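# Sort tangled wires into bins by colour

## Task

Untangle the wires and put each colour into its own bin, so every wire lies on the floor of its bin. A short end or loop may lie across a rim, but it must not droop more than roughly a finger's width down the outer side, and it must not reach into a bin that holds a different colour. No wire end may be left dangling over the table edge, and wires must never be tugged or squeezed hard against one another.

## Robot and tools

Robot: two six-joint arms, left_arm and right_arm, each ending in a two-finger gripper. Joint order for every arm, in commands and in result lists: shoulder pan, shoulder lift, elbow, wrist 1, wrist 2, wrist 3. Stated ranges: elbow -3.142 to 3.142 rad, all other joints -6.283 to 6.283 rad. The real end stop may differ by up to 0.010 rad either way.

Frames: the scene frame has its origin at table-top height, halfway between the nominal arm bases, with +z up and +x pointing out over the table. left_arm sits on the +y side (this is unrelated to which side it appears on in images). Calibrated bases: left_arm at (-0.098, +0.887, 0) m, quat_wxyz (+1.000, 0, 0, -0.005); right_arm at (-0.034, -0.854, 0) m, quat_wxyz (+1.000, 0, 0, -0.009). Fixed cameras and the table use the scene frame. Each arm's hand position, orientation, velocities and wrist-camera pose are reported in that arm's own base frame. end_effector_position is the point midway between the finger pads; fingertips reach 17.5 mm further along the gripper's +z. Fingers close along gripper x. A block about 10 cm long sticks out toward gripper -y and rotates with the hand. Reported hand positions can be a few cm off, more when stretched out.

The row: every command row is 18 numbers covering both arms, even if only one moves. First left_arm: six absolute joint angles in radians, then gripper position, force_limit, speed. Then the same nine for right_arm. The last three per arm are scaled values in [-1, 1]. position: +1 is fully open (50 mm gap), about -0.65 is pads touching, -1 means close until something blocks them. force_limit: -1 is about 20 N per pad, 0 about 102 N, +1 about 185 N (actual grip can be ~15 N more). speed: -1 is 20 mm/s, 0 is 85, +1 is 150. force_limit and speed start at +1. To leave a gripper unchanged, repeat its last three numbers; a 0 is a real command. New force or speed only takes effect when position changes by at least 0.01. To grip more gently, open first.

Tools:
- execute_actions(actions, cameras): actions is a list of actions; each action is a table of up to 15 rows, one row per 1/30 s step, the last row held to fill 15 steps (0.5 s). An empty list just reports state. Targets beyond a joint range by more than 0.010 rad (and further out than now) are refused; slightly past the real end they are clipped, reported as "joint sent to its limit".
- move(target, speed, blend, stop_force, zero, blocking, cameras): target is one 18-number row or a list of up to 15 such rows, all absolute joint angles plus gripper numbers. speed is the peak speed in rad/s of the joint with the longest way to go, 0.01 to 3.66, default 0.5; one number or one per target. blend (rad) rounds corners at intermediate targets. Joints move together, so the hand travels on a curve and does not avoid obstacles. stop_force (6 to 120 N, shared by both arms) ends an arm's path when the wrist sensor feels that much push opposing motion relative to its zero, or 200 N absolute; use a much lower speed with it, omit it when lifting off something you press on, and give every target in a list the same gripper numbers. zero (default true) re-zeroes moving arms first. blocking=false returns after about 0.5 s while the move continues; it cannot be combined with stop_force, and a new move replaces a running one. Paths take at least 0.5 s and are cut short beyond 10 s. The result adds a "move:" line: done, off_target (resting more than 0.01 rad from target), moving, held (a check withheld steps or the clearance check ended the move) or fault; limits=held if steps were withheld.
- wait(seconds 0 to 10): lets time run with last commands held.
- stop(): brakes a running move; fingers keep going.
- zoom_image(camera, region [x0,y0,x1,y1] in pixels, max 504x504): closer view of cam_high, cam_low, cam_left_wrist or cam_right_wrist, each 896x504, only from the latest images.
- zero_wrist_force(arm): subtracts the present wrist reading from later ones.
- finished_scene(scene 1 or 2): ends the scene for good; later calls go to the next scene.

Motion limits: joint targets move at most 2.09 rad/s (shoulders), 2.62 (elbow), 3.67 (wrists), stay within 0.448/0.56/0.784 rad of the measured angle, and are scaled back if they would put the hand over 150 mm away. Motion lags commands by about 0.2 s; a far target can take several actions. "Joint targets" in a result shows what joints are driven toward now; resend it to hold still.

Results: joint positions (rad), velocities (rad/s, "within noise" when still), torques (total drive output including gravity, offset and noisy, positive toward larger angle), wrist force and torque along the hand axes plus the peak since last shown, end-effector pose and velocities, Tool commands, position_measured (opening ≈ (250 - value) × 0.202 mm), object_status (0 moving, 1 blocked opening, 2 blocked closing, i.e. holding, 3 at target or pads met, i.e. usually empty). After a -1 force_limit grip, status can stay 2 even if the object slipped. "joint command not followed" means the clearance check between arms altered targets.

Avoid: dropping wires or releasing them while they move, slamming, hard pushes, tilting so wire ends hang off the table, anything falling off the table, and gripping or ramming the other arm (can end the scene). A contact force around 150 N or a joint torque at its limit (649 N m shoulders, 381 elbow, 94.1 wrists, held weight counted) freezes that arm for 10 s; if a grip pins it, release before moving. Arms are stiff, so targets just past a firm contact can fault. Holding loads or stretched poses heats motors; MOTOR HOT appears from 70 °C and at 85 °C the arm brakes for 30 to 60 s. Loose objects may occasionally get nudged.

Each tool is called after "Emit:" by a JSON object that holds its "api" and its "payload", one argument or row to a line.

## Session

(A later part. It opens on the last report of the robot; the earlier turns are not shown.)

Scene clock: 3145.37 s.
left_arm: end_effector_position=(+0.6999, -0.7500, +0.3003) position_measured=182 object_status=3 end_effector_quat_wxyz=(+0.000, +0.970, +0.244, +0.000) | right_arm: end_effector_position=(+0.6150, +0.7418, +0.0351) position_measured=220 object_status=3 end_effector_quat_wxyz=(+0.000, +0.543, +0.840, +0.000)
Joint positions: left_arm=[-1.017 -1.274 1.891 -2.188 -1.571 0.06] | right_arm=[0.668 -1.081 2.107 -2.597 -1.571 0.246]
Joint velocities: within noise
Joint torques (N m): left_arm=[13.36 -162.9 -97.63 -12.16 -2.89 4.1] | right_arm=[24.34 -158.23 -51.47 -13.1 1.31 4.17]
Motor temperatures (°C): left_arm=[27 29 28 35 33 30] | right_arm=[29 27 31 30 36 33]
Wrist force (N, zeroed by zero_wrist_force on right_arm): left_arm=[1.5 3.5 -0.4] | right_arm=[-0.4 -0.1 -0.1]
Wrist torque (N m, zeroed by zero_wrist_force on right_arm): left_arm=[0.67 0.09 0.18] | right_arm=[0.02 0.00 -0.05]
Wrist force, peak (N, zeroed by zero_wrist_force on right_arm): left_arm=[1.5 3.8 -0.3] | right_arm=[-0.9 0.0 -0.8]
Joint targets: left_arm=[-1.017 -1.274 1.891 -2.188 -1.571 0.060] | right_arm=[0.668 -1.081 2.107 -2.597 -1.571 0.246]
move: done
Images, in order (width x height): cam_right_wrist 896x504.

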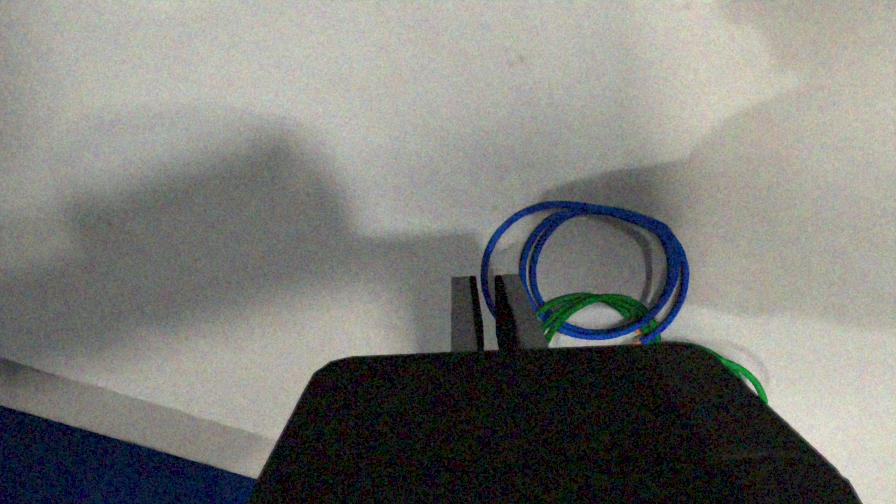

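Emit:
{"api": "move", "payload": {
  "target": [-1.0171,-1.2739,1.8906,-2.1875,-1.5708,0.06,-0.2,-0.9,-1,0.6696,-1.0609,2.1085,-2.6184,-1.5708,0.2471,-0.45,-0.9,-1],
  "speed": 0.015,
  "stop_force": 6,
  "cameras": ["cam_right_wrist"]
}}

Emit:
{"api": "zoom_image", "payload": {
  "camera": "cam_right_wrist",
  "region": [400, 200, 640, 360]
}}

Scene clock: 3160.83 s.
left_arm: end_effector_position=(+0.6999, -0.7500, +0.3003) position_measured=182 object_status=3 end_effector_quat_wxyz=(+0.000, +0.970, +0.244, +0.000) | right_arm: end_effector_position=(+0.6155, +0.7436, +0.0186) position_measured=220 object_status=3 end_effector_quat_wxyz=(+0.000, +0.543, +0.840, +0.000)
Joint positions: left_arm=[-1.017 -1.274 1.891 -2.188 -1.571 0.06] | right_arm=[0.67 -1.061 2.109 -2.618 -1.571 0.247]
Joint velocities: within noise
Joint torques (N m): left_arm=[12.64 -152.41 -94.33 -9.93 -2.85 3.27] | right_arm=[22.47 -157.49 -46.69 -11.58 1.07 4.49]
Motor temperatures (°C): left_arm=[27 29 28 35 33 30] | right_arm=[29 27 31 30 36 33]
Wrist force (N, zeroed by zero_wrist_force on right_arm): left_arm=[1.7 3.1 0.0] | right_arm=[0.2 1.5 -5.2]
Wrist torque (N m, zeroed by zero_wrist_force on right_arm): left_arm=[0.59 0.06 0.18] | right_arm=[-0.05 0.09 -0.05]
Wrist force, peak (N, zeroed by zero_wrist_force on right_arm): left_arm=[1.6 3.7 -0.9] | right_arm=[0.7 1.4 -5.3]
Joint targets: left_arm=[-1.017 -1.274 1.891 -2.188 -1.571 0.060] | right_arm=[0.670 -1.061 2.109 -2.618 -1.571 0.247]
move: done
Images, in order (width x height): cam_right_wrist 896x504.

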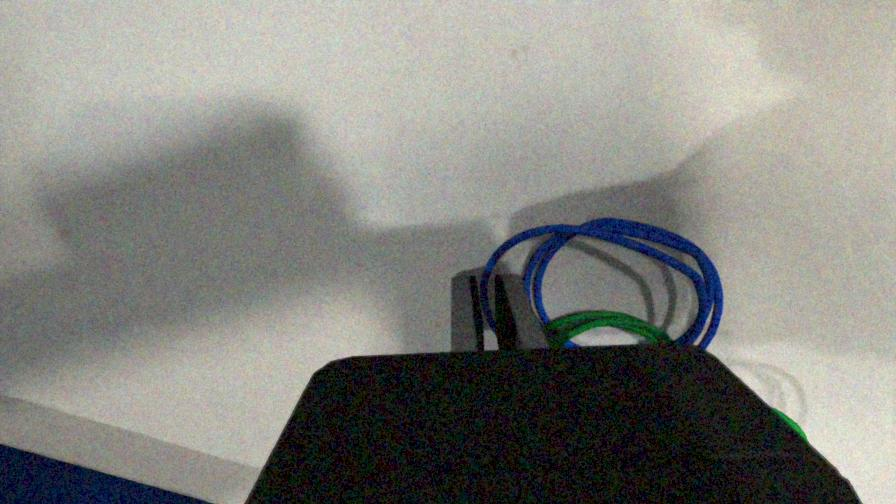

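Scaled by 2.100 from the camera's 896x504 image, which has a finer 1280x720 frame.

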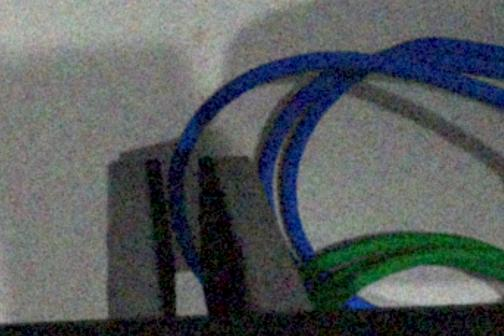

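Emit:
{"api": "move", "payload": {
  "target": [
    [-1.0171,-1.2739,1.8906,-2.1875,-1.5708,0.06,-0.2,-0.9,-1,0.6696,-1.0626,2.1082,-2.6164,-1.5708,0.2471,-0.45,-0.9,-1],
    [-1.0171,-1.2739,1.8906,-2.1875,-1.5708,0.06,-0.2,-0.9,-1,0.6696,-1.0626,2.1082,-2.6164,-1.5708,0.2471,-1,-0.9,-1]
  ],
  "speed": 0.015,
  "cameras": ["cam_right_wrist"]
}}

Emit:
{"api": "zoom_image", "payload": {
  "camera": "cam_right_wrist",
  "region": [400, 200, 720, 360]
}}

Scene clock: 3173.73 s.
left_arm: end_effector_position=(+0.6999, -0.7500, +0.3003) position_measured=182 object_status=3 end_effector_quat_wxyz=(+0.000, +0.970, +0.244, +0.000) | right_arm: end_effector_position=(+0.6155, +0.7436, +0.0201) position_measured=251 object_status=3 end_effector_quat_wxyz=(+0.000, +0.543, +0.840, +0.000)
Joint positions: left_arm=[-1.017 -1.274 1.891 -2.188 -1.571 0.06] | right_arm=[0.67 -1.063 2.108 -2.616 -1.571 0.247]
Joint velocities: within noise
Joint torques (N m): left_arm=[7.89 -148.49 -90.16 -9.85 -2.37 3.8] | right_arm=[18.32 -194.44 -79.68 -5.47 1.78 5.34]
Motor temperatures (°C): left_arm=[27 29 28 35 33 30] | right_arm=[29 27 31 30 36 33]
Wrist force (N, zeroed by zero_wrist_force on right_arm): left_arm=[1.7 3.2 -0.4] | right_arm=[-0.5 -0.2 -0.6]
Wrist torque (N m, zeroed by zero_wrist_force on right_arm): left_arm=[0.60 0.06 0.18] | right_arm=[0.01 0.02 -0.05]
Wrist force, peak (N, zeroed by zero_wrist_force on right_arm): left_arm=[2.2 3.6 0.0] | right_arm=[0.5 1.5 -5.4]
Joint targets: left_arm=[-1.017 -1.274 1.891 -2.188 -1.571 0.060] | right_arm=[0.670 -1.063 2.108 -2.616 -1.571 0.247]
move: done
Images, in order (width x height): cam_right_wrist 896x504.

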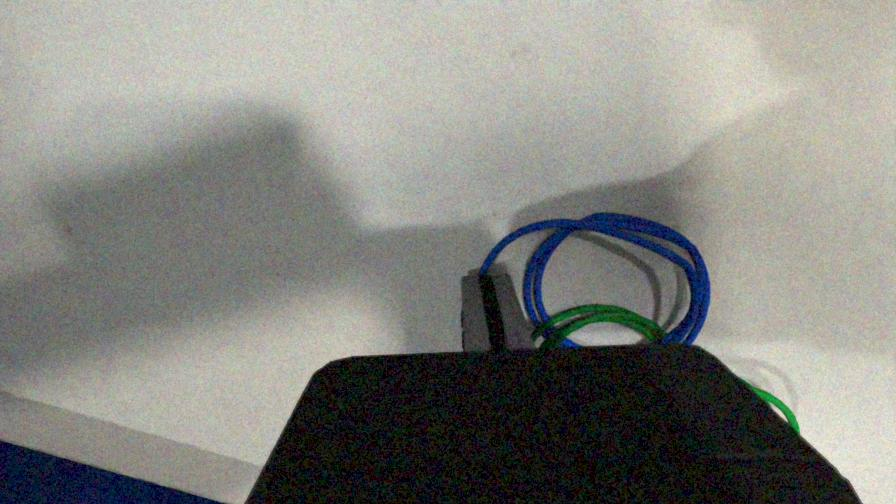

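Scaled by 1.575 from the camera's 896x504 image, which has a finer 1280x720 frame.

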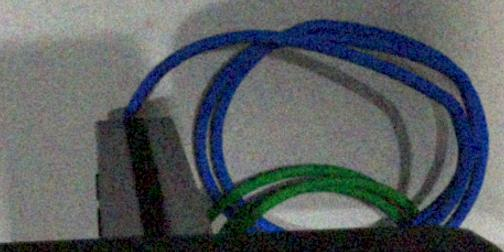

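Emit:
{"api": "move", "payload": {
  "target": [-1.0171,-1.2739,1.8906,-2.1875,-1.5708,0.06,-0.2,-0.9,-1,0.6696,-1.0626,2.1082,-2.6164,-1.5708,0.2471,-0.43,-0.9,-1],
  "speed": 0.015,
  "cameras": ["cam_right_wrist"]
}}

Emit:
{"api": "zoom_image", "payload": {
  "camera": "cam_right_wrist",
  "region": [400, 200, 720, 360]
}}

Scene clock: 3188.47 s.
left_arm: end_effector_position=(+0.6999, -0.7500, +0.3003) position_measured=182 object_status=3 end_effector_quat_wxyz=(+0.000, +0.970, +0.244, +0.000) | right_arm: end_effector_position=(+0.6155, +0.7436, +0.0201) position_measured=216 object_status=0 end_effector_quat_wxyz=(+0.000, +0.543, +0.840, +0.000)
Joint positions: left_arm=[-1.017 -1.274 1.891 -2.188 -1.571 0.06] | right_arm=[0.67 -1.063 2.108 -2.616 -1.571 0.247]
Joint velocities: within noise
Joint torques (N m): left_arm=[8.09 -147.56 -88.29 -8.93 -2.64 3.07] | right_arm=[13.58 -190.65 -49.89 -6.78 1.26 4.63]
Motor temperatures (°C): left_arm=[27 29 28 35 33 30] | right_arm=[29 27 31 30 36 33]
Wrist force (N, zeroed by zero_wrist_force on right_arm): left_arm=[1.5 3.0 -0.4] | right_arm=[-0.1 -0.3 -0.2]
Wrist torque (N m, zeroed by zero_wrist_force on right_arm): left_arm=[0.58 0.10 0.18] | right_arm=[-0.01 -0.06 -0.05]
Wrist force, peak (N, zeroed by zero_wrist_force on right_arm): left_arm=[1.7 3.8 -0.2] | right_arm=[-0.5 -0.4 -1.1]
Joint targets: left_arm=[-1.017 -1.274 1.891 -2.188 -1.571 0.060] | right_arm=[0.670 -1.063 2.108 -2.616 -1.571 0.247]
move: done
Images, in order (width x height): cam_right_wrist 896x504.

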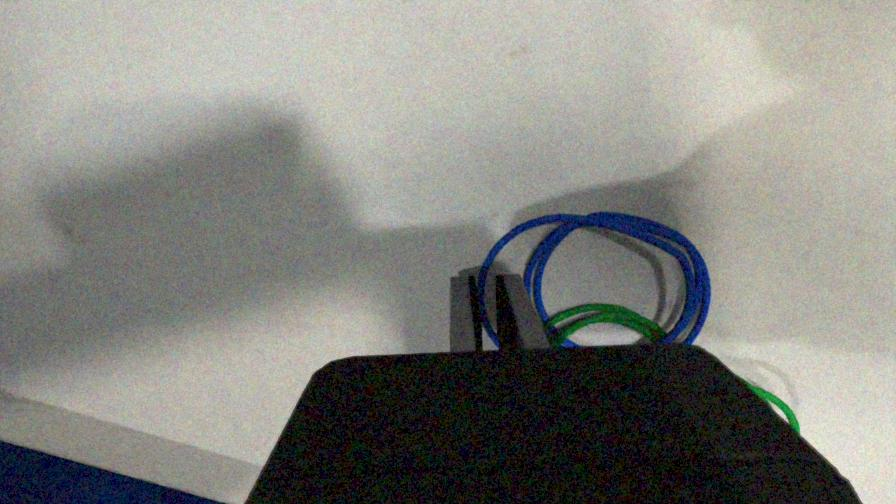

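Scaled by 1.575 from the camera's 896x504 image, which has a finer 1280x720 frame.

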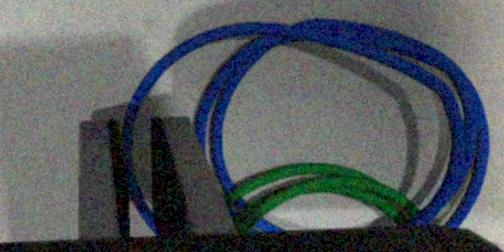

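Emit:
{"api": "move", "payload": {
  "target": [-1.0171,-1.2739,1.8906,-2.1875,-1.5708,0.06,-0.2,-0.9,-1,0.6696,-1.0602,2.1087,-2.6193,-1.5708,0.2471,-0.43,-0.9,-1],
  "speed": 0.01,
  "stop_force": 8,
  "cameras": ["cam_right_wrist"]
}}

Emit:
{"api": "zoom_image", "payload": {
  "camera": "cam_right_wrist",
  "region": [400, 200, 720, 360]
}}

Scene clock: 3199.43 s.
left_arm: end_effector_position=(+0.6999, -0.7500, +0.3003) position_measured=182 object_status=3 end_effector_quat_wxyz=(+0.000, +0.970, +0.244, +0.000) | right_arm: end_effector_position=(+0.6155, +0.7436, +0.0180) position_measured=216 object_status=3 end_effector_quat_wxyz=(+0.000, +0.543, +0.840, +0.000)
Joint positions: left_arm=[-1.017 -1.274 1.891 -2.188 -1.571 0.06] | right_arm=[0.67 -1.06 2.109 -2.619 -1.571 0.247]
Joint velocities: within noise
Joint torques (N m): left_arm=[2.04 -137.35 -81.61 -8.6 -2.91 2.86] | right_arm=[11.99 -157.15 -53.06 -12.48 2.51 4.02]
Motor temperatures (°C): left_arm=[27 29 28 35 33 30] | right_arm=[29 27 31 30 36 33]
Wrist force (N, zeroed by zero_wrist_force on right_arm): left_arm=[1.5 3.4 -0.6] | right_arm=[-0.4 0.1 -0.5]
Wrist torque (N m, zeroed by zero_wrist_force on right_arm): left_arm=[0.64 0.09 0.18] | right_arm=[0.07 -0.02 -0.04]
Wrist force, peak (N, zeroed by zero_wrist_force on right_arm): left_arm=[1.7 3.8 -0.1] | right_arm=[-0.5 -0.6 -0.9]
Joint targets: left_arm=[-1.017 -1.274 1.891 -2.188 -1.571 0.060] | right_arm=[0.670 -1.060 2.109 -2.619 -1.571 0.247]
move: done
Images, in order (width x height): cam_right_wrist 896x504.

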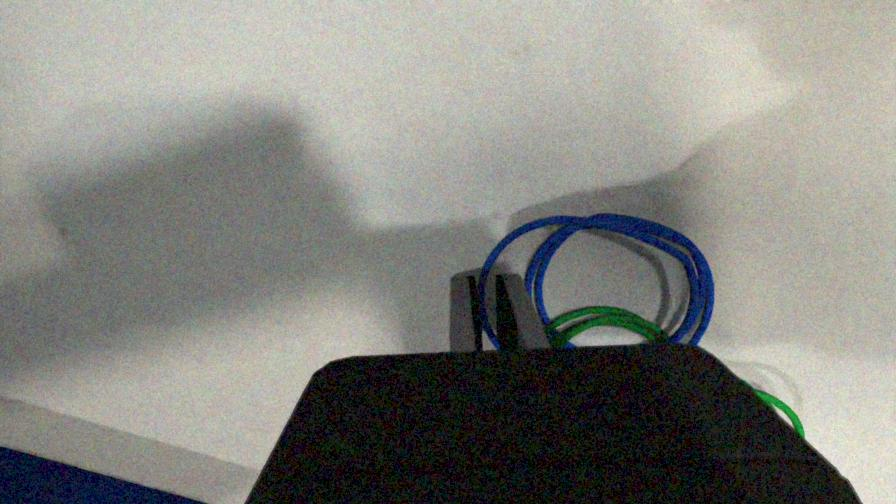

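Scaled by 1.575 from the camera's 896x504 image, which has a finer 1280x720 frame.

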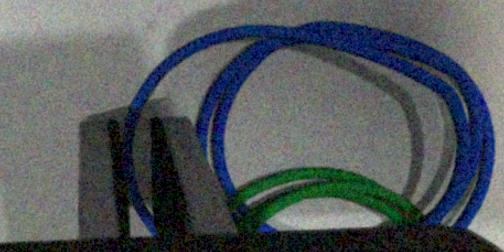

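Emit:
{"api": "move", "payload": {
  "target": [-1.0171,-1.2739,1.8906,-2.1875,-1.5708,0.06,-0.2,-0.9,-1,0.6696,-1.0602,2.1087,-2.6193,-1.5708,0.2471,-1,-0.9,-1],
  "speed": 0.01,
  "cameras": ["cam_right_wrist"]
}}

Emit:
{"api": "zoom_image", "payload": {
  "camera": "cam_right_wrist",
  "region": [400, 200, 720, 360]
}}

Scene clock: 3205.43 s.
left_arm: end_effector_position=(+0.6999, -0.7500, +0.3003) position_measured=182 object_status=3 end_effector_quat_wxyz=(+0.000, +0.970, +0.244, +0.000) | right_arm: end_effector_position=(+0.6155, +0.7436, +0.0180) position_measured=242 object_status=2 end_effector_quat_wxyz=(+0.000, +0.543, +0.840, +0.000)
Joint positions: left_arm=[-1.017 -1.274 1.891 -2.188 -1.571 0.06] | right_arm=[0.67 -1.06 2.109 -2.619 -1.571 0.247]
Joint velocities: within noise
Joint torques (N m): left_arm=[-0.39 -133.97 -79.55 -7.27 -2.62 2.54] | right_arm=[9.57 -169.03 -79.61 -10.41 1.82 3.12]
Motor temperatures (°C): left_arm=[27 29 28 35 33 30] | right_arm=[29 27 31 30 36 33]
Wrist force (N, zeroed by zero_wrist_force on right_arm): left_arm=[1.2 3.3 0.1] | right_arm=[-0.1 -0.4 -1.3]
Wrist torque (N m, zeroed by zero_wrist_force on right_arm): left_arm=[0.64 0.14 0.18] | right_arm=[0.02 -0.06 -0.05]
Wrist force, peak (N, zeroed by zero_wrist_force on right_arm): left_arm=[1.6 3.8 -0.4] | right_arm=[-0.6 -0.9 -1.8]
Joint targets: left_arm=[-1.017 -1.274 1.891 -2.188 -1.571 0.060] | right_arm=[0.670 -1.060 2.109 -2.619 -1.571 0.247]
move: done
Images, in order (width x height): cam_right_wrist 896x504.

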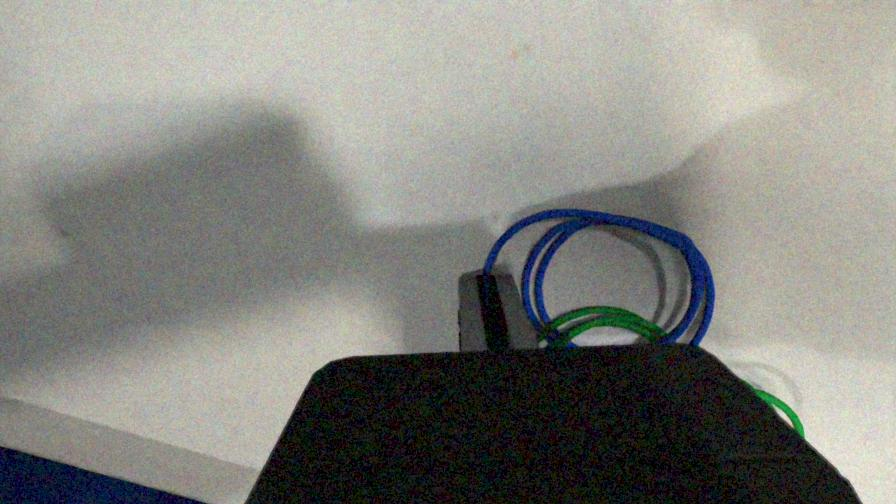

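Scaled by 1.575 from the camera's 896x504 image, which has a finer 1280x720 frame.

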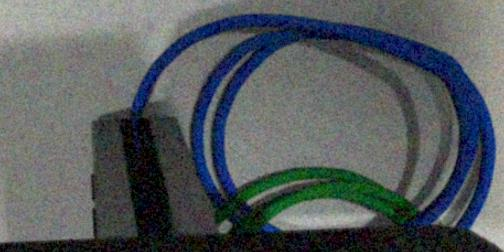

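Emit:
{"api": "move", "payload": {
  "target": [
    [-1.0171,-1.2739,1.8906,-2.1875,-1.5708,0.06,-0.2,-0.9,-1,0.6696,-1.0745,2.1059,-2.6022,-1.5708,0.2471,-1,-0.9,-1],
    [-1.0171,-1.2739,1.8906,-2.1875,-1.5708,0.06,-0.2,-0.9,-1,0.5966,-1.1683,2.2713,-2.6738,-1.5708,0.1741,-1,-0.9,-1]
  ],
  "speed": [0.02,0.04],
  "stop_force": 6,
  "cameras": ["cam_right_wrist","cam_left_wrist"]
}}

Emit:
{"api": "zoom_image", "payload": {
  "camera": "cam_left_wrist",
  "region": [360, 240, 760, 500]
}}

Scene clock: 3228.10 s.
left_arm: end_effector_position=(+0.6999, -0.7500, +0.3003) position_measured=182 object_status=3 end_effector_quat_wxyz=(+0.000, +0.970, +0.244, +0.000) | right_arm: end_effector_position=(+0.5700, +0.6301, +0.0402) position_measured=242 object_status=2 end_effector_quat_wxyz=(+0.000, +0.543, +0.840, +0.000)
Joint positions: left_arm=[-1.017 -1.274 1.891 -2.188 -1.571 0.06] | right_arm=[0.597 -1.168 2.271 -2.674 -1.571 0.174]
Joint velocities: within noise
Joint torques (N m): left_arm=[-4.08 -130.23 -77.15 -5.54 -3.02 2.18] | right_arm=[-25.7 -163.12 -43.39 -12.79 1.77 -6.66]
Motor temperatures (°C): left_arm=[27 29 28 35 33 30] | right_arm=[29 27 31 30 36 33]
Wrist force (N, zeroed by zero_wrist_force on right_arm): left_arm=[2.0 3.5 -0.5] | right_arm=[0.0 -0.3 -0.5]
Wrist torque (N m, zeroed by zero_wrist_force on right_arm): left_arm=[0.67 0.00 0.18] | right_arm=[-0.07 -0.06 -0.02]
Wrist force, peak (N, zeroed by zero_wrist_force on right_arm): left_arm=[1.8 3.8 -0.5] | right_arm=[-0.3 -0.6 -2.4]
Joint targets: left_arm=[-1.017 -1.274 1.891 -2.188 -1.571 0.060] | right_arm=[0.597 -1.168 2.271 -2.674 -1.571 0.174]
move: done
Images, in order (width x height): cam_left_wrist 896x504, cam_right_wrist 896x504.

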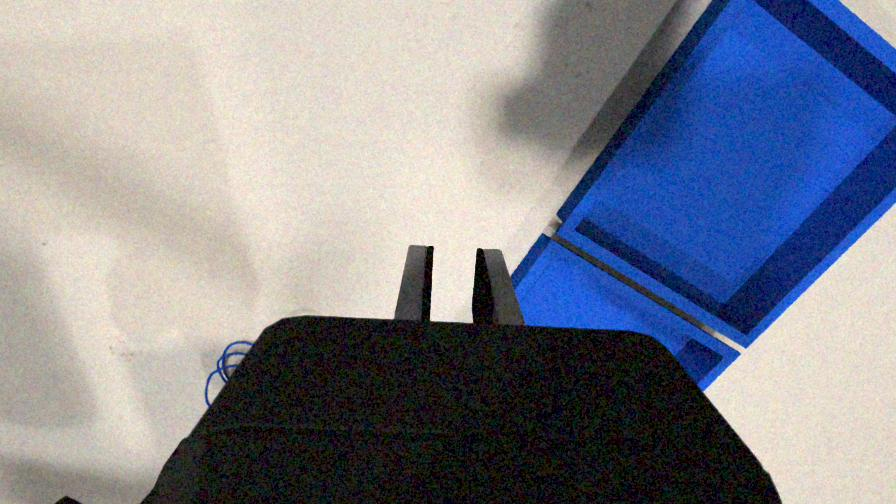

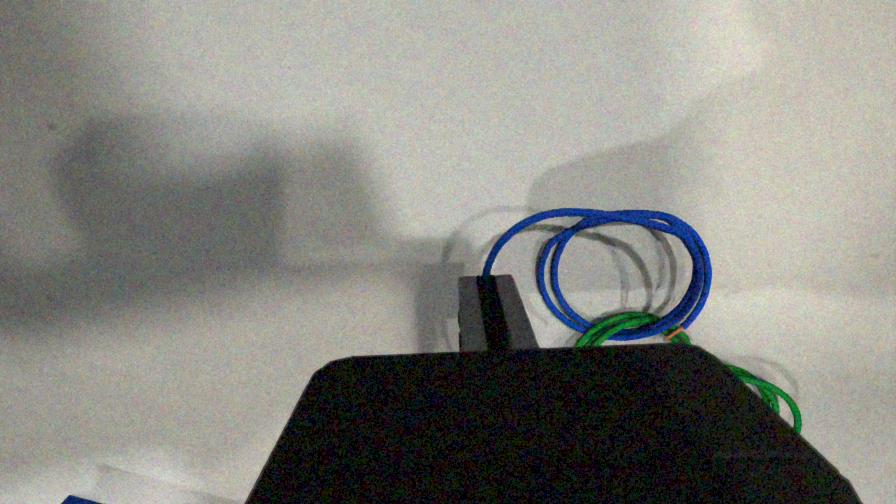

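Scaled by 1.260 from the camera's 896x504 image, which has a finer 1280x720 frame.

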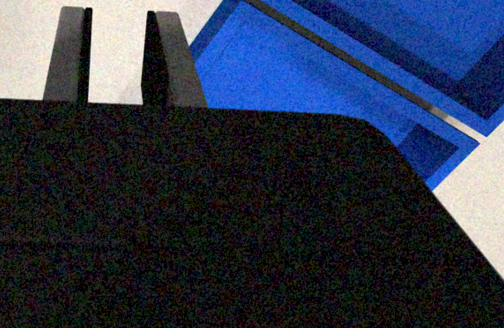

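Emit:
{"api": "move", "payload": {
  "target": [-1.1308,-1.0422,1.8015,-2.3301,-1.5708,0,-0.2,-0.9,-1,0.5966,-1.1683,2.2713,-2.6738,-1.5708,0.1741,-1,-0.9,-1],
  "speed": 0.15,
  "cameras": ["cam_left_wrist"]
}}

Emit:
{"api": "zoom_image", "payload": {
  "camera": "cam_left_wrist",
  "region": [360, 60, 700, 330]
}}

Scene clock: 3246.43 s.
left_arm: end_effector_position=(+0.6601, -0.9298, +0.1405) position_measured=182 object_status=3 end_effector_quat_wxyz=(+0.000, +0.976, +0.218, +0.000) | right_arm: end_effector_position=(+0.5700, +0.6301, +0.0402) position_measured=242 object_status=2 end_effector_quat_wxyz=(+0.000, +0.543, +0.840, +0.000)
Joint positions: left_arm=[-1.131 -1.043 1.802 -2.33 -1.571 0] | right_arm=[0.597 -1.168 2.271 -2.674 -1.571 0.174]
Joint velocities: within noise
Joint torques (N m): left_arm=[-31.13 -151.14 -102.98 -13.5 -2.79 -5.66] | right_arm=[-18.91 -157.48 -70.53 -10.19 1.73 -7.23]
Motor temperatures (°C): left_arm=[27 29 28 35 33 30] | right_arm=[29 27 31 30 36 33]
Wrist force (N, zeroed by zero_wrist_force on right_arm): left_arm=[1.5 3.4 -0.3] | right_arm=[-0.6 0.0 -0.2]
Wrist torque (N m, zeroed by zero_wrist_force on right_arm): left_arm=[0.68 0.02 0.14] | right_arm=[0.00 0.05 -0.02]
Wrist force, peak (N, zeroed by zero_wrist_force on right_arm): left_arm=[0.4 4.5 1.1] | right_arm=[-0.8 0.0 -1.1]
Joint targets: left_arm=[-1.131 -1.042 1.801 -2.330 -1.571 0.000] | right_arm=[0.597 -1.168 2.271 -2.674 -1.571 0.174]
move: done
Images, in order (width x height): cam_left_wrist 896x504.

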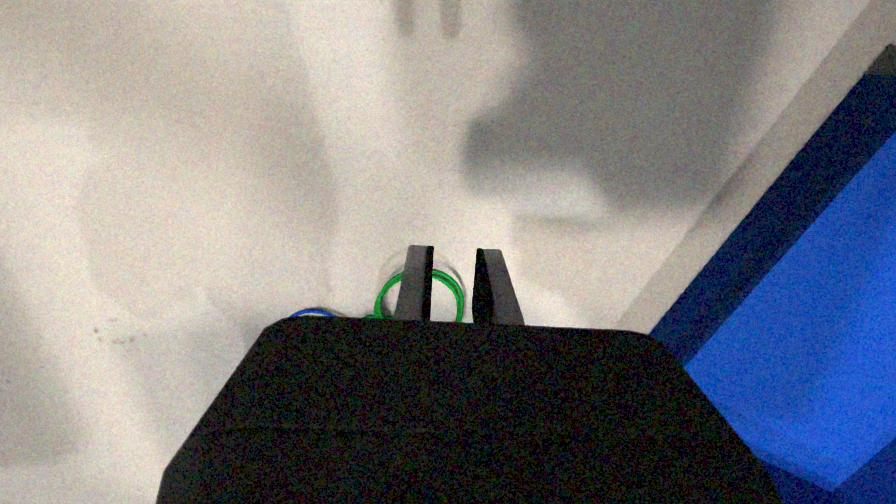

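Scaled by 1.482 from the camera's 896x504 image, which has a finer 1280x720 frame.

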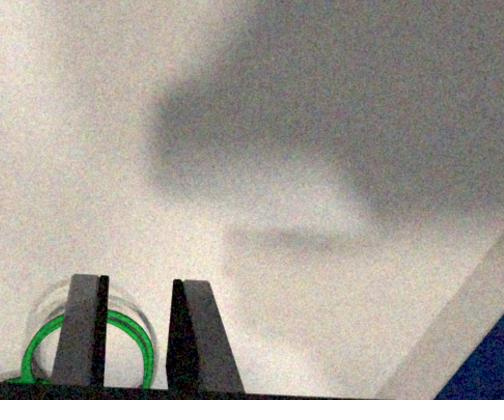

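Emit:
{"api": "move", "payload": {
  "target": [-1.1392,-0.9256,1.7320,-2.3772,-1.5708,-1.5708,-0.2,-0.9,-1,0.5966,-1.1683,2.2713,-2.6738,-1.5708,0.1741,-1,-0.9,-1],
  "speed": 0.3,
  "cameras": ["cam_left_wrist"]
}}

Emit:
{"api": "zoom_image", "payload": {
  "camera": "cam_left_wrist",
  "region": [360, 60, 700, 330]
}}

Scene clock: 3272.33 s.
left_arm: end_effector_position=(+0.6725, -0.9732, +0.0841) position_measured=182 object_status=3 end_effector_quat_wxyz=(+0.000, +0.714, +0.700, +0.000) | right_arm: end_effector_position=(+0.5700, +0.6301, +0.0402) position_measured=242 object_status=2 end_effector_quat_wxyz=(+0.000, +0.543, +0.840, +0.000)
Joint positions: left_arm=[-1.137 -0.959 1.752 -2.364 -1.571 -1.117] | right_arm=[0.597 -1.168 2.271 -2.674 -1.571 0.174]
Joint velocities: within noise
Joint torques (N m): left_arm=[-3.96 -225.46 -55.78 -2.59 -3.41 5.32] | right_arm=[-15.35 -142.38 -64.31 -5.71 1.88 -6.46]
Motor temperatures (°C): left_arm=[27 29 28 35 33 30] | right_arm=[29 27 31 30 36 33]
Wrist force (N, zeroed by zero_wrist_force on right_arm): left_arm=[1.7 3.5 -0.6] | right_arm=[-0.1 -0.2 -0.7]
Wrist torque (N m, zeroed by zero_wrist_force on right_arm): left_arm=[0.74 0.05 0.16] | right_arm=[-0.03 -0.04 -0.02]
Wrist force, peak (N, zeroed by zero_wrist_force on right_arm): left_arm=[1.8 3.9 -0.6] | right_arm=[-0.9 -0.3 -0.9]
Joint targets: left_arm=[-1.137 -0.959 1.752 -2.364 -1.571 -1.117] | right_arm=[0.597 -1.168 2.271 -2.674 -1.571 0.174]
move: held (left_arm; a check stopped the path); limits=held; left_arm: the wrist 3 is farthest, 0.454 rad from its target
joint command not followed: on one or more control steps a check withheld the commanded joint targets of the left arm, and it was not sent them on those steps.
cause: the commanded joint targets, or the way to them, would bring a part of the robot too close to another arm (a part of this arm just beyond the wrist 2 and a part of the right arm just beyond the wrist 2, at the place that arm is still heading or pushing toward).
Images, in order (width x height): cam_left_wrist 896x504.

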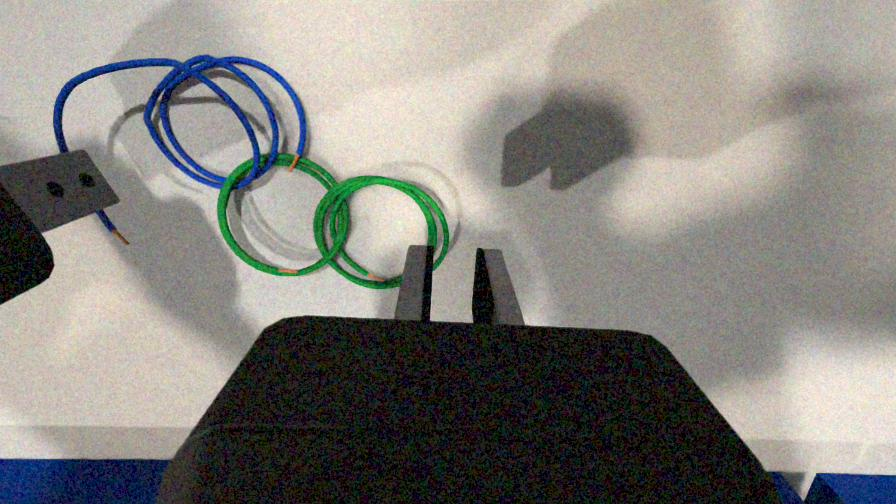

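Scaled by 1.482 from the camera's 896x504 image, which has a finer 1280x720 frame.

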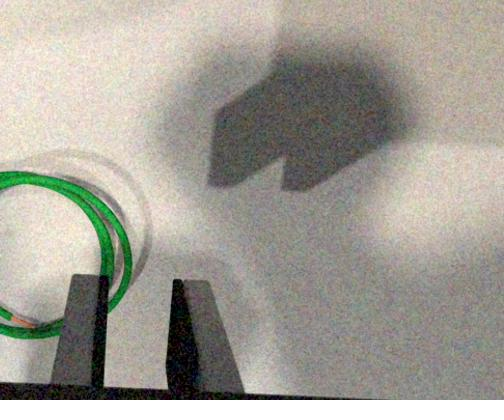

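Emit:
{"api": "move", "payload": {
  "target": [-1.1313,-0.9224,1.7456,-2.3940,-1.5708,-1.1113,-0.2,-0.9,-1,0.5966,-1.1683,2.2713,-2.6738,-1.5708,0.1741,-1,-0.9,-1],
  "speed": 0.04,
  "stop_force": 6,
  "cameras": ["cam_left_wrist"]
}}

Emit:
{"api": "zoom_image", "payload": {
  "camera": "cam_left_wrist",
  "region": [340, 100, 640, 330]
}}

Scene clock: 3287.37 s.
left_arm: end_effector_position=(+0.6731, -0.9733, +0.0822) position_measured=182 object_status=3 end_effector_quat_wxyz=(+0.000, +0.714, +0.700, +0.000) | right_arm: end_effector_position=(+0.5700, +0.6301, +0.0402) position_measured=242 object_status=2 end_effector_quat_wxyz=(+0.000, +0.543, +0.840, +0.000)
Joint positions: left_arm=[-1.136 -0.957 1.752 -2.365 -1.571 -1.116] | right_arm=[0.597 -1.168 2.271 -2.674 -1.571 0.174]
Joint velocities: within noise
Joint torques (N m): left_arm=[-28.12 -229.63 -58.45 -4.1 -2.73 -6.52] | right_arm=[-16.51 -146.41 -56.94 -6.33 1.73 -6.08]
Motor temperatures (°C): left_arm=[27 29 28 35 33 30] | right_arm=[29 27 31 30 36 33]
Wrist force (N, zeroed by zero_wrist_force on right_arm): left_arm=[1.5 3.8 -0.4] | right_arm=[-0.1 0.3 -0.6]
Wrist torque (N m, zeroed by zero_wrist_force on right_arm): left_arm=[0.80 0.08 0.16] | right_arm=[0.04 -0.04 -0.02]
Wrist force, peak (N, zeroed by zero_wrist_force on right_arm): left_arm=[1.5 4.1 -0.6] | right_arm=[-0.8 0.2 -1.1]
Joint targets: left_arm=[-1.136 -0.957 1.752 -2.365 -1.571 -1.116] | right_arm=[0.597 -1.168 2.271 -2.674 -1.571 0.174]
move: held (left_arm; a check stopped the path); limits=held; left_arm: the shoulder lift is farthest, 0.035 rad from its target
joint command not followed: on one or more control steps a check withheld the commanded joint targets of the left arm, and it was not sent them on those steps.
cause: the commanded joint targets, or the way to them, would bring a part of the robot too close to another arm (a part of this arm just beyond the wrist 2 and a part of the right arm just beyond the wrist 2, at the place that arm is still heading or pushing toward).
Images, in order (width x height): cam_left_wrist 896x504.

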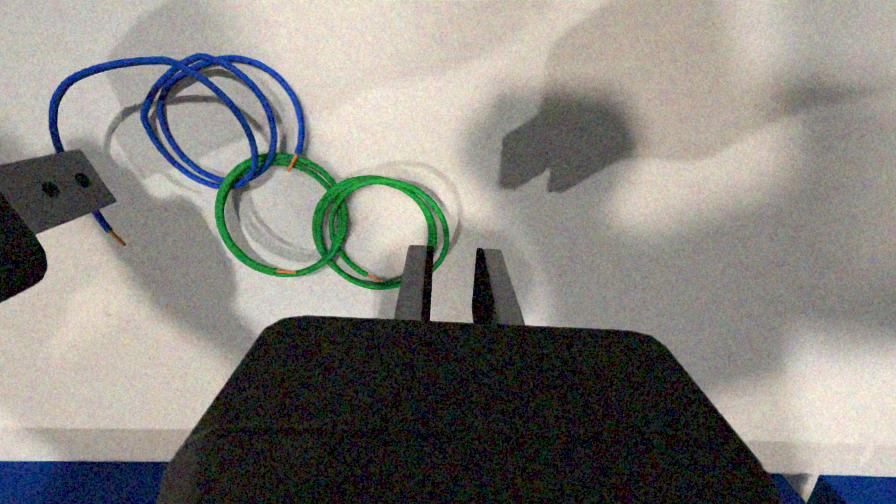

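Scaled by 1.680 from the camera's 896x504 image, which has a finer 1280x720 frame.

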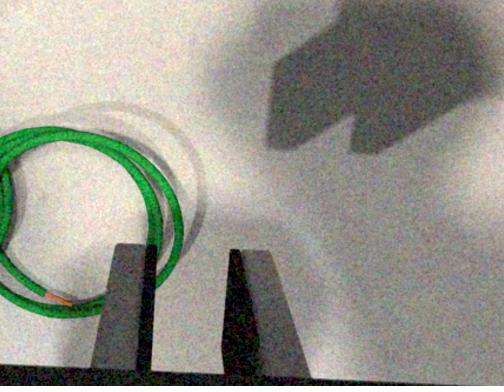

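Emit:
{"api": "move", "payload": {
  "target": [-1.136,-0.957,1.752,-2.365,-1.5708,-1.116,-0.2,-0.9,-1,0.5110,-1.2085,2.3529,-2.7152,-1.5708,0.0885,-1,-0.9,-1],
  "speed": 0.03,
  "stop_force": 6,
  "cameras": ["cam_left_wrist"]
}}

Scene clock: 3320.30 s.
left_arm: end_effector_position=(+0.6734, -0.9727, +0.0818) position_measured=182 object_status=3 end_effector_quat_wxyz=(+0.000, +0.714, +0.700, +0.000) | right_arm: end_effector_position=(+0.5700, +0.5500, +0.0401) position_measured=242 object_status=2 end_effector_quat_wxyz=(+0.000, +0.543, +0.840, +0.000)
Joint positions: left_arm=[-1.136 -0.957 1.752 -2.365 -1.571 -1.116] | right_arm=[0.511 -1.209 2.353 -2.715 -1.571 0.088]
Joint velocities: within noise
Joint torques (N m): left_arm=[23.86 -167.12 -63.35 -3.53 -2.61 4.81] | right_arm=[-25.14 -150.75 -39.4 -13.28 1.64 -6.95]
Motor temperatures (°C): left_arm=[27 29 28 35 33 30] | right_arm=[29 27 31 30 36 33]
Wrist force (N, zeroed by zero_wrist_force on right_arm): left_arm=[1.6 3.9 -0.6] | right_arm=[-0.7 0.0 -0.3]
Wrist torque (N m, zeroed by zero_wrist_force on right_arm): left_arm=[0.81 0.07 0.16] | right_arm=[0.00 0.08 0.00]
Wrist force, peak (N, zeroed by zero_wrist_force on right_arm): left_arm=[1.6 4.0 -0.6] | right_arm=[-1.2 -0.2 -0.3]
Joint targets: left_arm=[-1.136 -0.957 1.752 -2.365 -1.571 -1.116] | right_arm=[0.511 -1.209 2.353 -2.715 -1.571 0.088]
move: done
Images, in order (width x height): cam_left_wrist 896x504.

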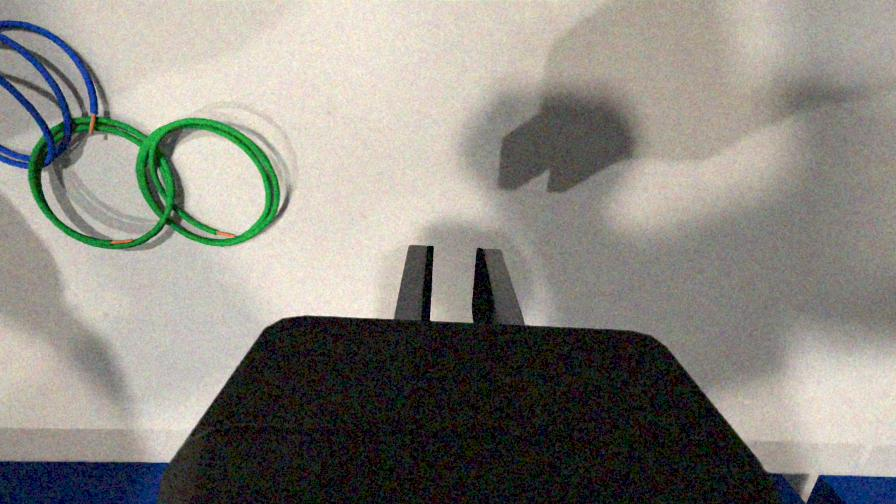

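Emit:
{"api": "move", "payload": {
  "target": [
    [-1.136,-0.957,1.752,-2.365,-1.5708,-1.116,-0.2,-0.9,-1,0.5110,-1.1672,2.4951,-3.1987,-1.5708,0.0885,-1,-0.9,-1],
    [-1.1689,-0.8883,1.6564,-2.3389,-1.5708,-1.1489,-0.2,-0.9,-1,0.5110,-1.1672,2.4951,-3.1987,-1.5708,0.0885,-1,-0.9,-1]
  ],
  "speed": [0.08,0.05],
  "cameras": ["cam_left_wrist","cam_right_wrist"]
}}

Emit:
{"api": "zoom_image", "payload": {
  "camera": "cam_left_wrist",
  "region": [300, 100, 600, 330]
}}

Scene clock: 3371.07 s.
left_arm: end_effector_position=(+0.6650, -1.0504, +0.0602) position_measured=182 object_status=3 end_effector_quat_wxyz=(+0.000, +0.714, +0.700, +0.000) | right_arm: end_effector_position=(+0.5699, +0.5500, +0.0451) position_measured=242 object_status=2 end_effector_quat_wxyz=(+0.070, +0.537, +0.830, +0.132)
Joint positions: left_arm=[-1.169 -0.889 1.657 -2.339 -1.571 -1.149] | right_arm=[0.511 -1.167 2.495 -3.199 -1.571 0.088]
Joint velocities: within noise
Joint torques (N m): left_arm=[-30.95 -180.48 -97.4 -3.1 -2.97 -6.3] | right_arm=[-17.91 -115.74 -35.03 -12.88 1.84 -6.75]
Motor temperatures (°C): left_arm=[27 29 28 35 33 30] | right_arm=[29 27 31 30 36 33]
Wrist force (N, zeroed by zero_wrist_force on right_arm): left_arm=[1.5 3.7 -0.8] | right_arm=[-0.5 0.0 -0.3]
Wrist torque (N m, zeroed by zero_wrist_force on right_arm): left_arm=[0.75 0.09 0.18] | right_arm=[-0.03 0.12 -0.04]
Wrist force, peak (N, zeroed by zero_wrist_force on right_arm): left_arm=[2.1 4.0 -1.0] | right_arm=[-1.3 0.0 -0.8]
Joint targets: left_arm=[-1.169 -0.888 1.656 -2.339 -1.571 -1.149] | right_arm=[0.511 -1.167 2.495 -3.199 -1.571 0.088]
move: done
Images, in order (width x height): cam_left_wrist 896x504, cam_right_wrist 896x504.

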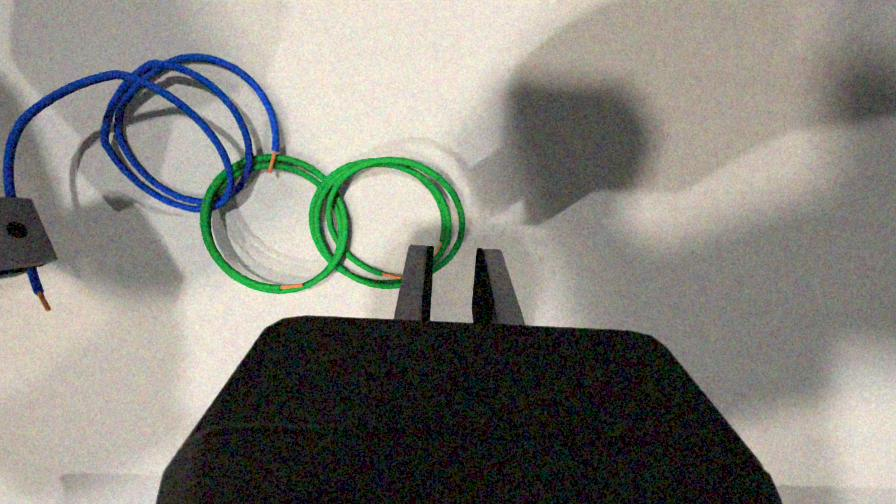

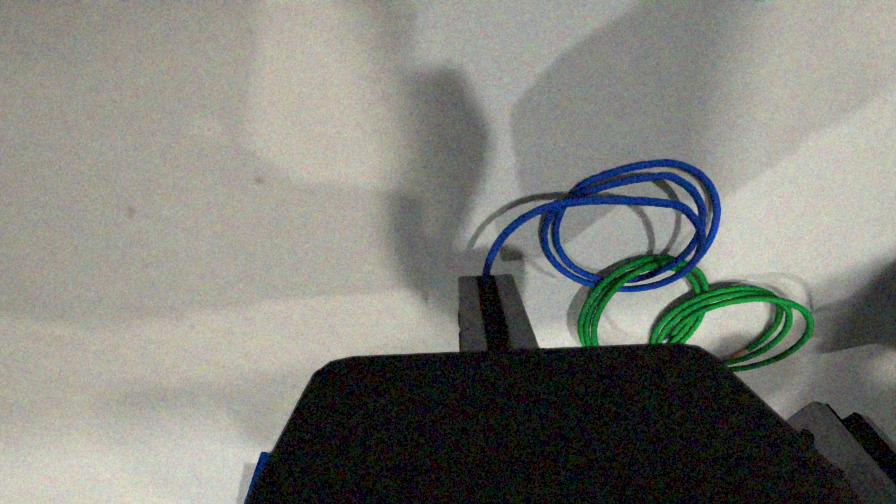

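Scaled by 1.680 from the camera's 896x504 image, which has a finer 1280x720 frame.

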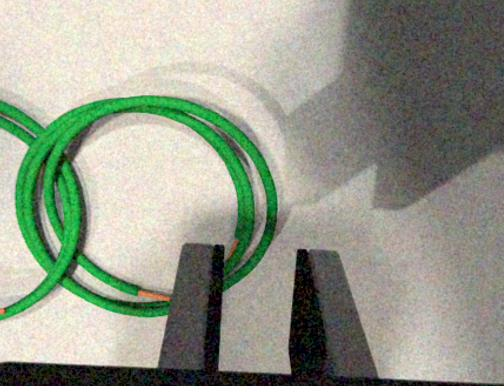

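Emit:
{"api": "move", "payload": {
  "target": [-1.1728,-0.8673,1.6710,-2.3745,-1.5708,-1.1528,-0.2,-0.9,-1,0.5110,-1.1672,2.4951,-3.1987,-1.5708,0.0885,-1,-0.9,-1],
  "speed": 0.03,
  "stop_force": 6,
  "cameras": ["cam_left_wrist"]
}}

Emit:
{"api": "zoom_image", "payload": {
  "camera": "cam_left_wrist",
  "region": [300, 100, 600, 330]
}}

Scene clock: 3390.57 s.
left_arm: end_effector_position=(+0.6592, -1.0492, +0.0302) position_measured=182 object_status=3 end_effector_quat_wxyz=(+0.000, +0.714, +0.700, +0.000) | right_arm: end_effector_position=(+0.5699, +0.5500, +0.0451) position_measured=242 object_status=2 end_effector_quat_wxyz=(+0.070, +0.537, +0.830, +0.132)
Joint positions: left_arm=[-1.173 -0.867 1.671 -2.375 -1.571 -1.153] | right_arm=[0.511 -1.167 2.495 -3.199 -1.571 0.088]
Joint velocities: within noise
Joint torques (N m): left_arm=[-28.57 -177.91 -59.29 -13.49 -2.44 -6.27] | right_arm=[-11.3 -127.19 -51.3 -11.93 1.8 -6.38]
Motor temperatures (°C): left_arm=[27 29 28 35 33 30] | right_arm=[29 27 31 30 36 33]
Wrist force (N, zeroed by zero_wrist_force on right_arm): left_arm=[1.4 3.4 -0.7] | right_arm=[-1.0 -0.2 -0.3]
Wrist torque (N m, zeroed by zero_wrist_force on right_arm): left_arm=[0.70 0.10 0.19] | right_arm=[-0.07 0.20 -0.03]
Wrist force, peak (N, zeroed by zero_wrist_force on right_arm): left_arm=[1.7 4.1 -0.9] | right_arm=[-1.4 -0.1 -0.8]
Joint targets: left_arm=[-1.173 -0.867 1.671 -2.374 -1.571 -1.153] | right_arm=[0.511 -1.167 2.495 -3.199 -1.571 0.088]
move: done
Images, in order (width x height): cam_left_wrist 896x504.

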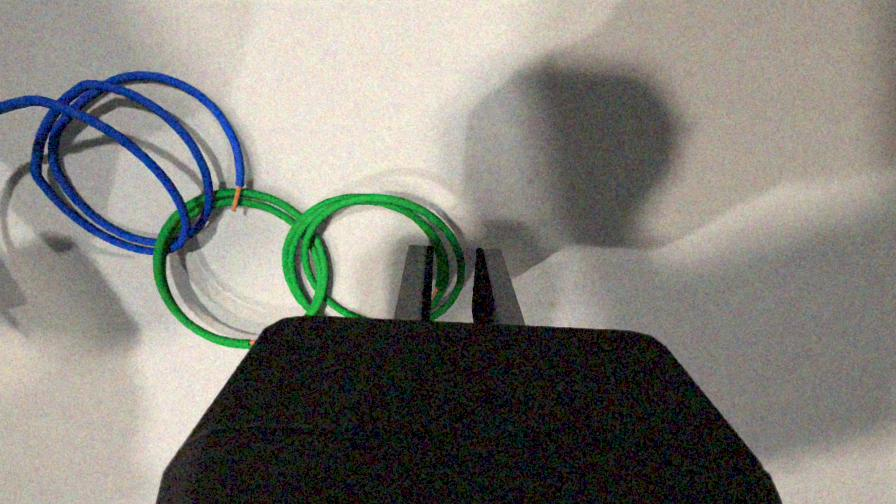

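Scaled by 1.680 from the camera's 896x504 image, which has a finer 1280x720 frame.

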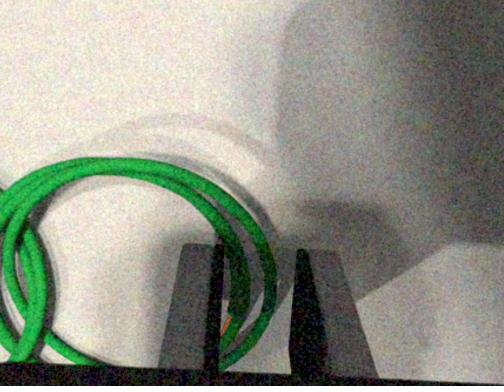

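Emit:
{"api": "move", "payload": {
  "target": [
    [-1.1769,-0.8681,1.6711,-2.3738,-1.5708,-1.1569,-0.2,-0.9,-1,0.5110,-1.1672,2.4951,-3.1987,-1.5708,0.0885,-1,-0.9,-1],
    [-1.1769,-0.8603,1.6721,-2.3826,-1.5708,-1.1569,-0.2,-0.9,-1,0.5110,-1.1672,2.4951,-3.1987,-1.5708,0.0885,-1,-0.9,-1]
  ],
  "speed": [0.02,0.015],
  "stop_force": 6,
  "cameras": ["cam_left_wrist"]
}}

Emit:
{"api": "zoom_image", "payload": {
  "camera": "cam_left_wrist",
  "region": [300, 100, 600, 330]
}}

Scene clock: 3410.10 s.
left_arm: end_effector_position=(+0.6550, -1.0522, +0.0222) position_measured=182 object_status=3 end_effector_quat_wxyz=(+0.000, +0.714, +0.700, +0.000) | right_arm: end_effector_position=(+0.5699, +0.5500, +0.0451) position_measured=242 object_status=2 end_effector_quat_wxyz=(+0.070, +0.537, +0.830, +0.132)
Joint positions: left_arm=[-1.177 -0.86 1.672 -2.383 -1.571 -1.157] | right_arm=[0.511 -1.167 2.495 -3.199 -1.571 0.088]
Joint velocities: within noise
Joint torques (N m): left_arm=[-34.17 -181.62 -61.94 -13.07 -2.84 -6.09] | right_arm=[-13.62 -132.91 -45.74 -9.6 1.11 -5.15]
Motor temperatures (°C): left_arm=[27 29 28 35 33 30] | right_arm=[29 27 31 30 36 33]
Wrist force (N, zeroed by zero_wrist_force on right_arm): left_arm=[1.9 3.7 -0.9] | right_arm=[-1.1 0.3 -0.5]
Wrist torque (N m, zeroed by zero_wrist_force on right_arm): left_arm=[0.76 0.01 0.19] | right_arm=[0.01 0.22 -0.04]
Wrist force, peak (N, zeroed by zero_wrist_force on right_arm): left_arm=[2.1 4.1 -0.3] | right_arm=[-1.4 -0.1 -0.6]
Joint targets: left_arm=[-1.177 -0.860 1.672 -2.383 -1.571 -1.157] | right_arm=[0.511 -1.167 2.495 -3.199 -1.571 0.088]
move: done
Images, in order (width x height): cam_left_wrist 896x504.

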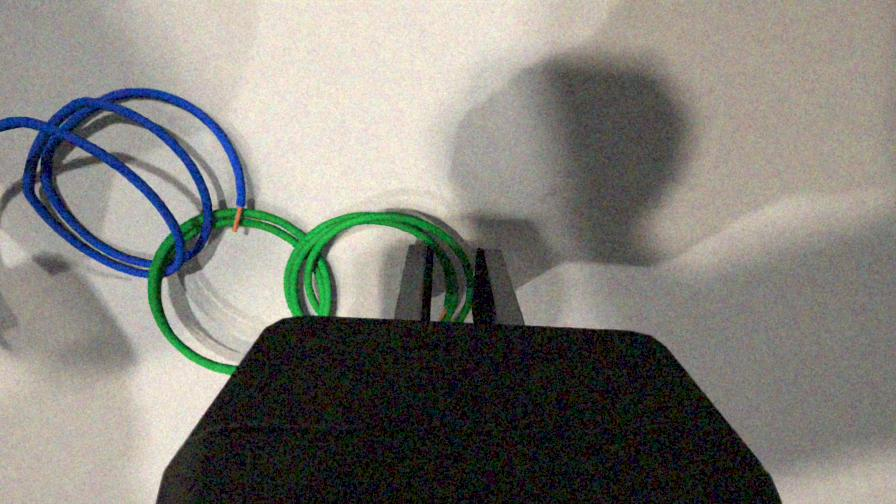

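Scaled by 1.680 from the camera's 896x504 image, which has a finer 1280x720 frame.

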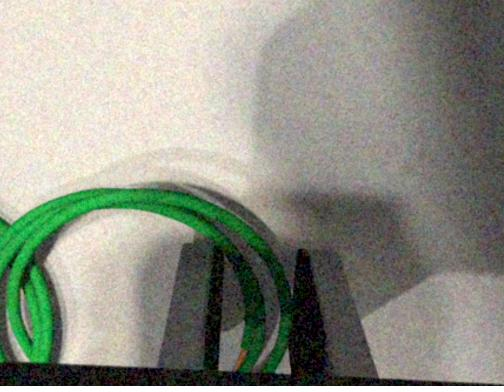

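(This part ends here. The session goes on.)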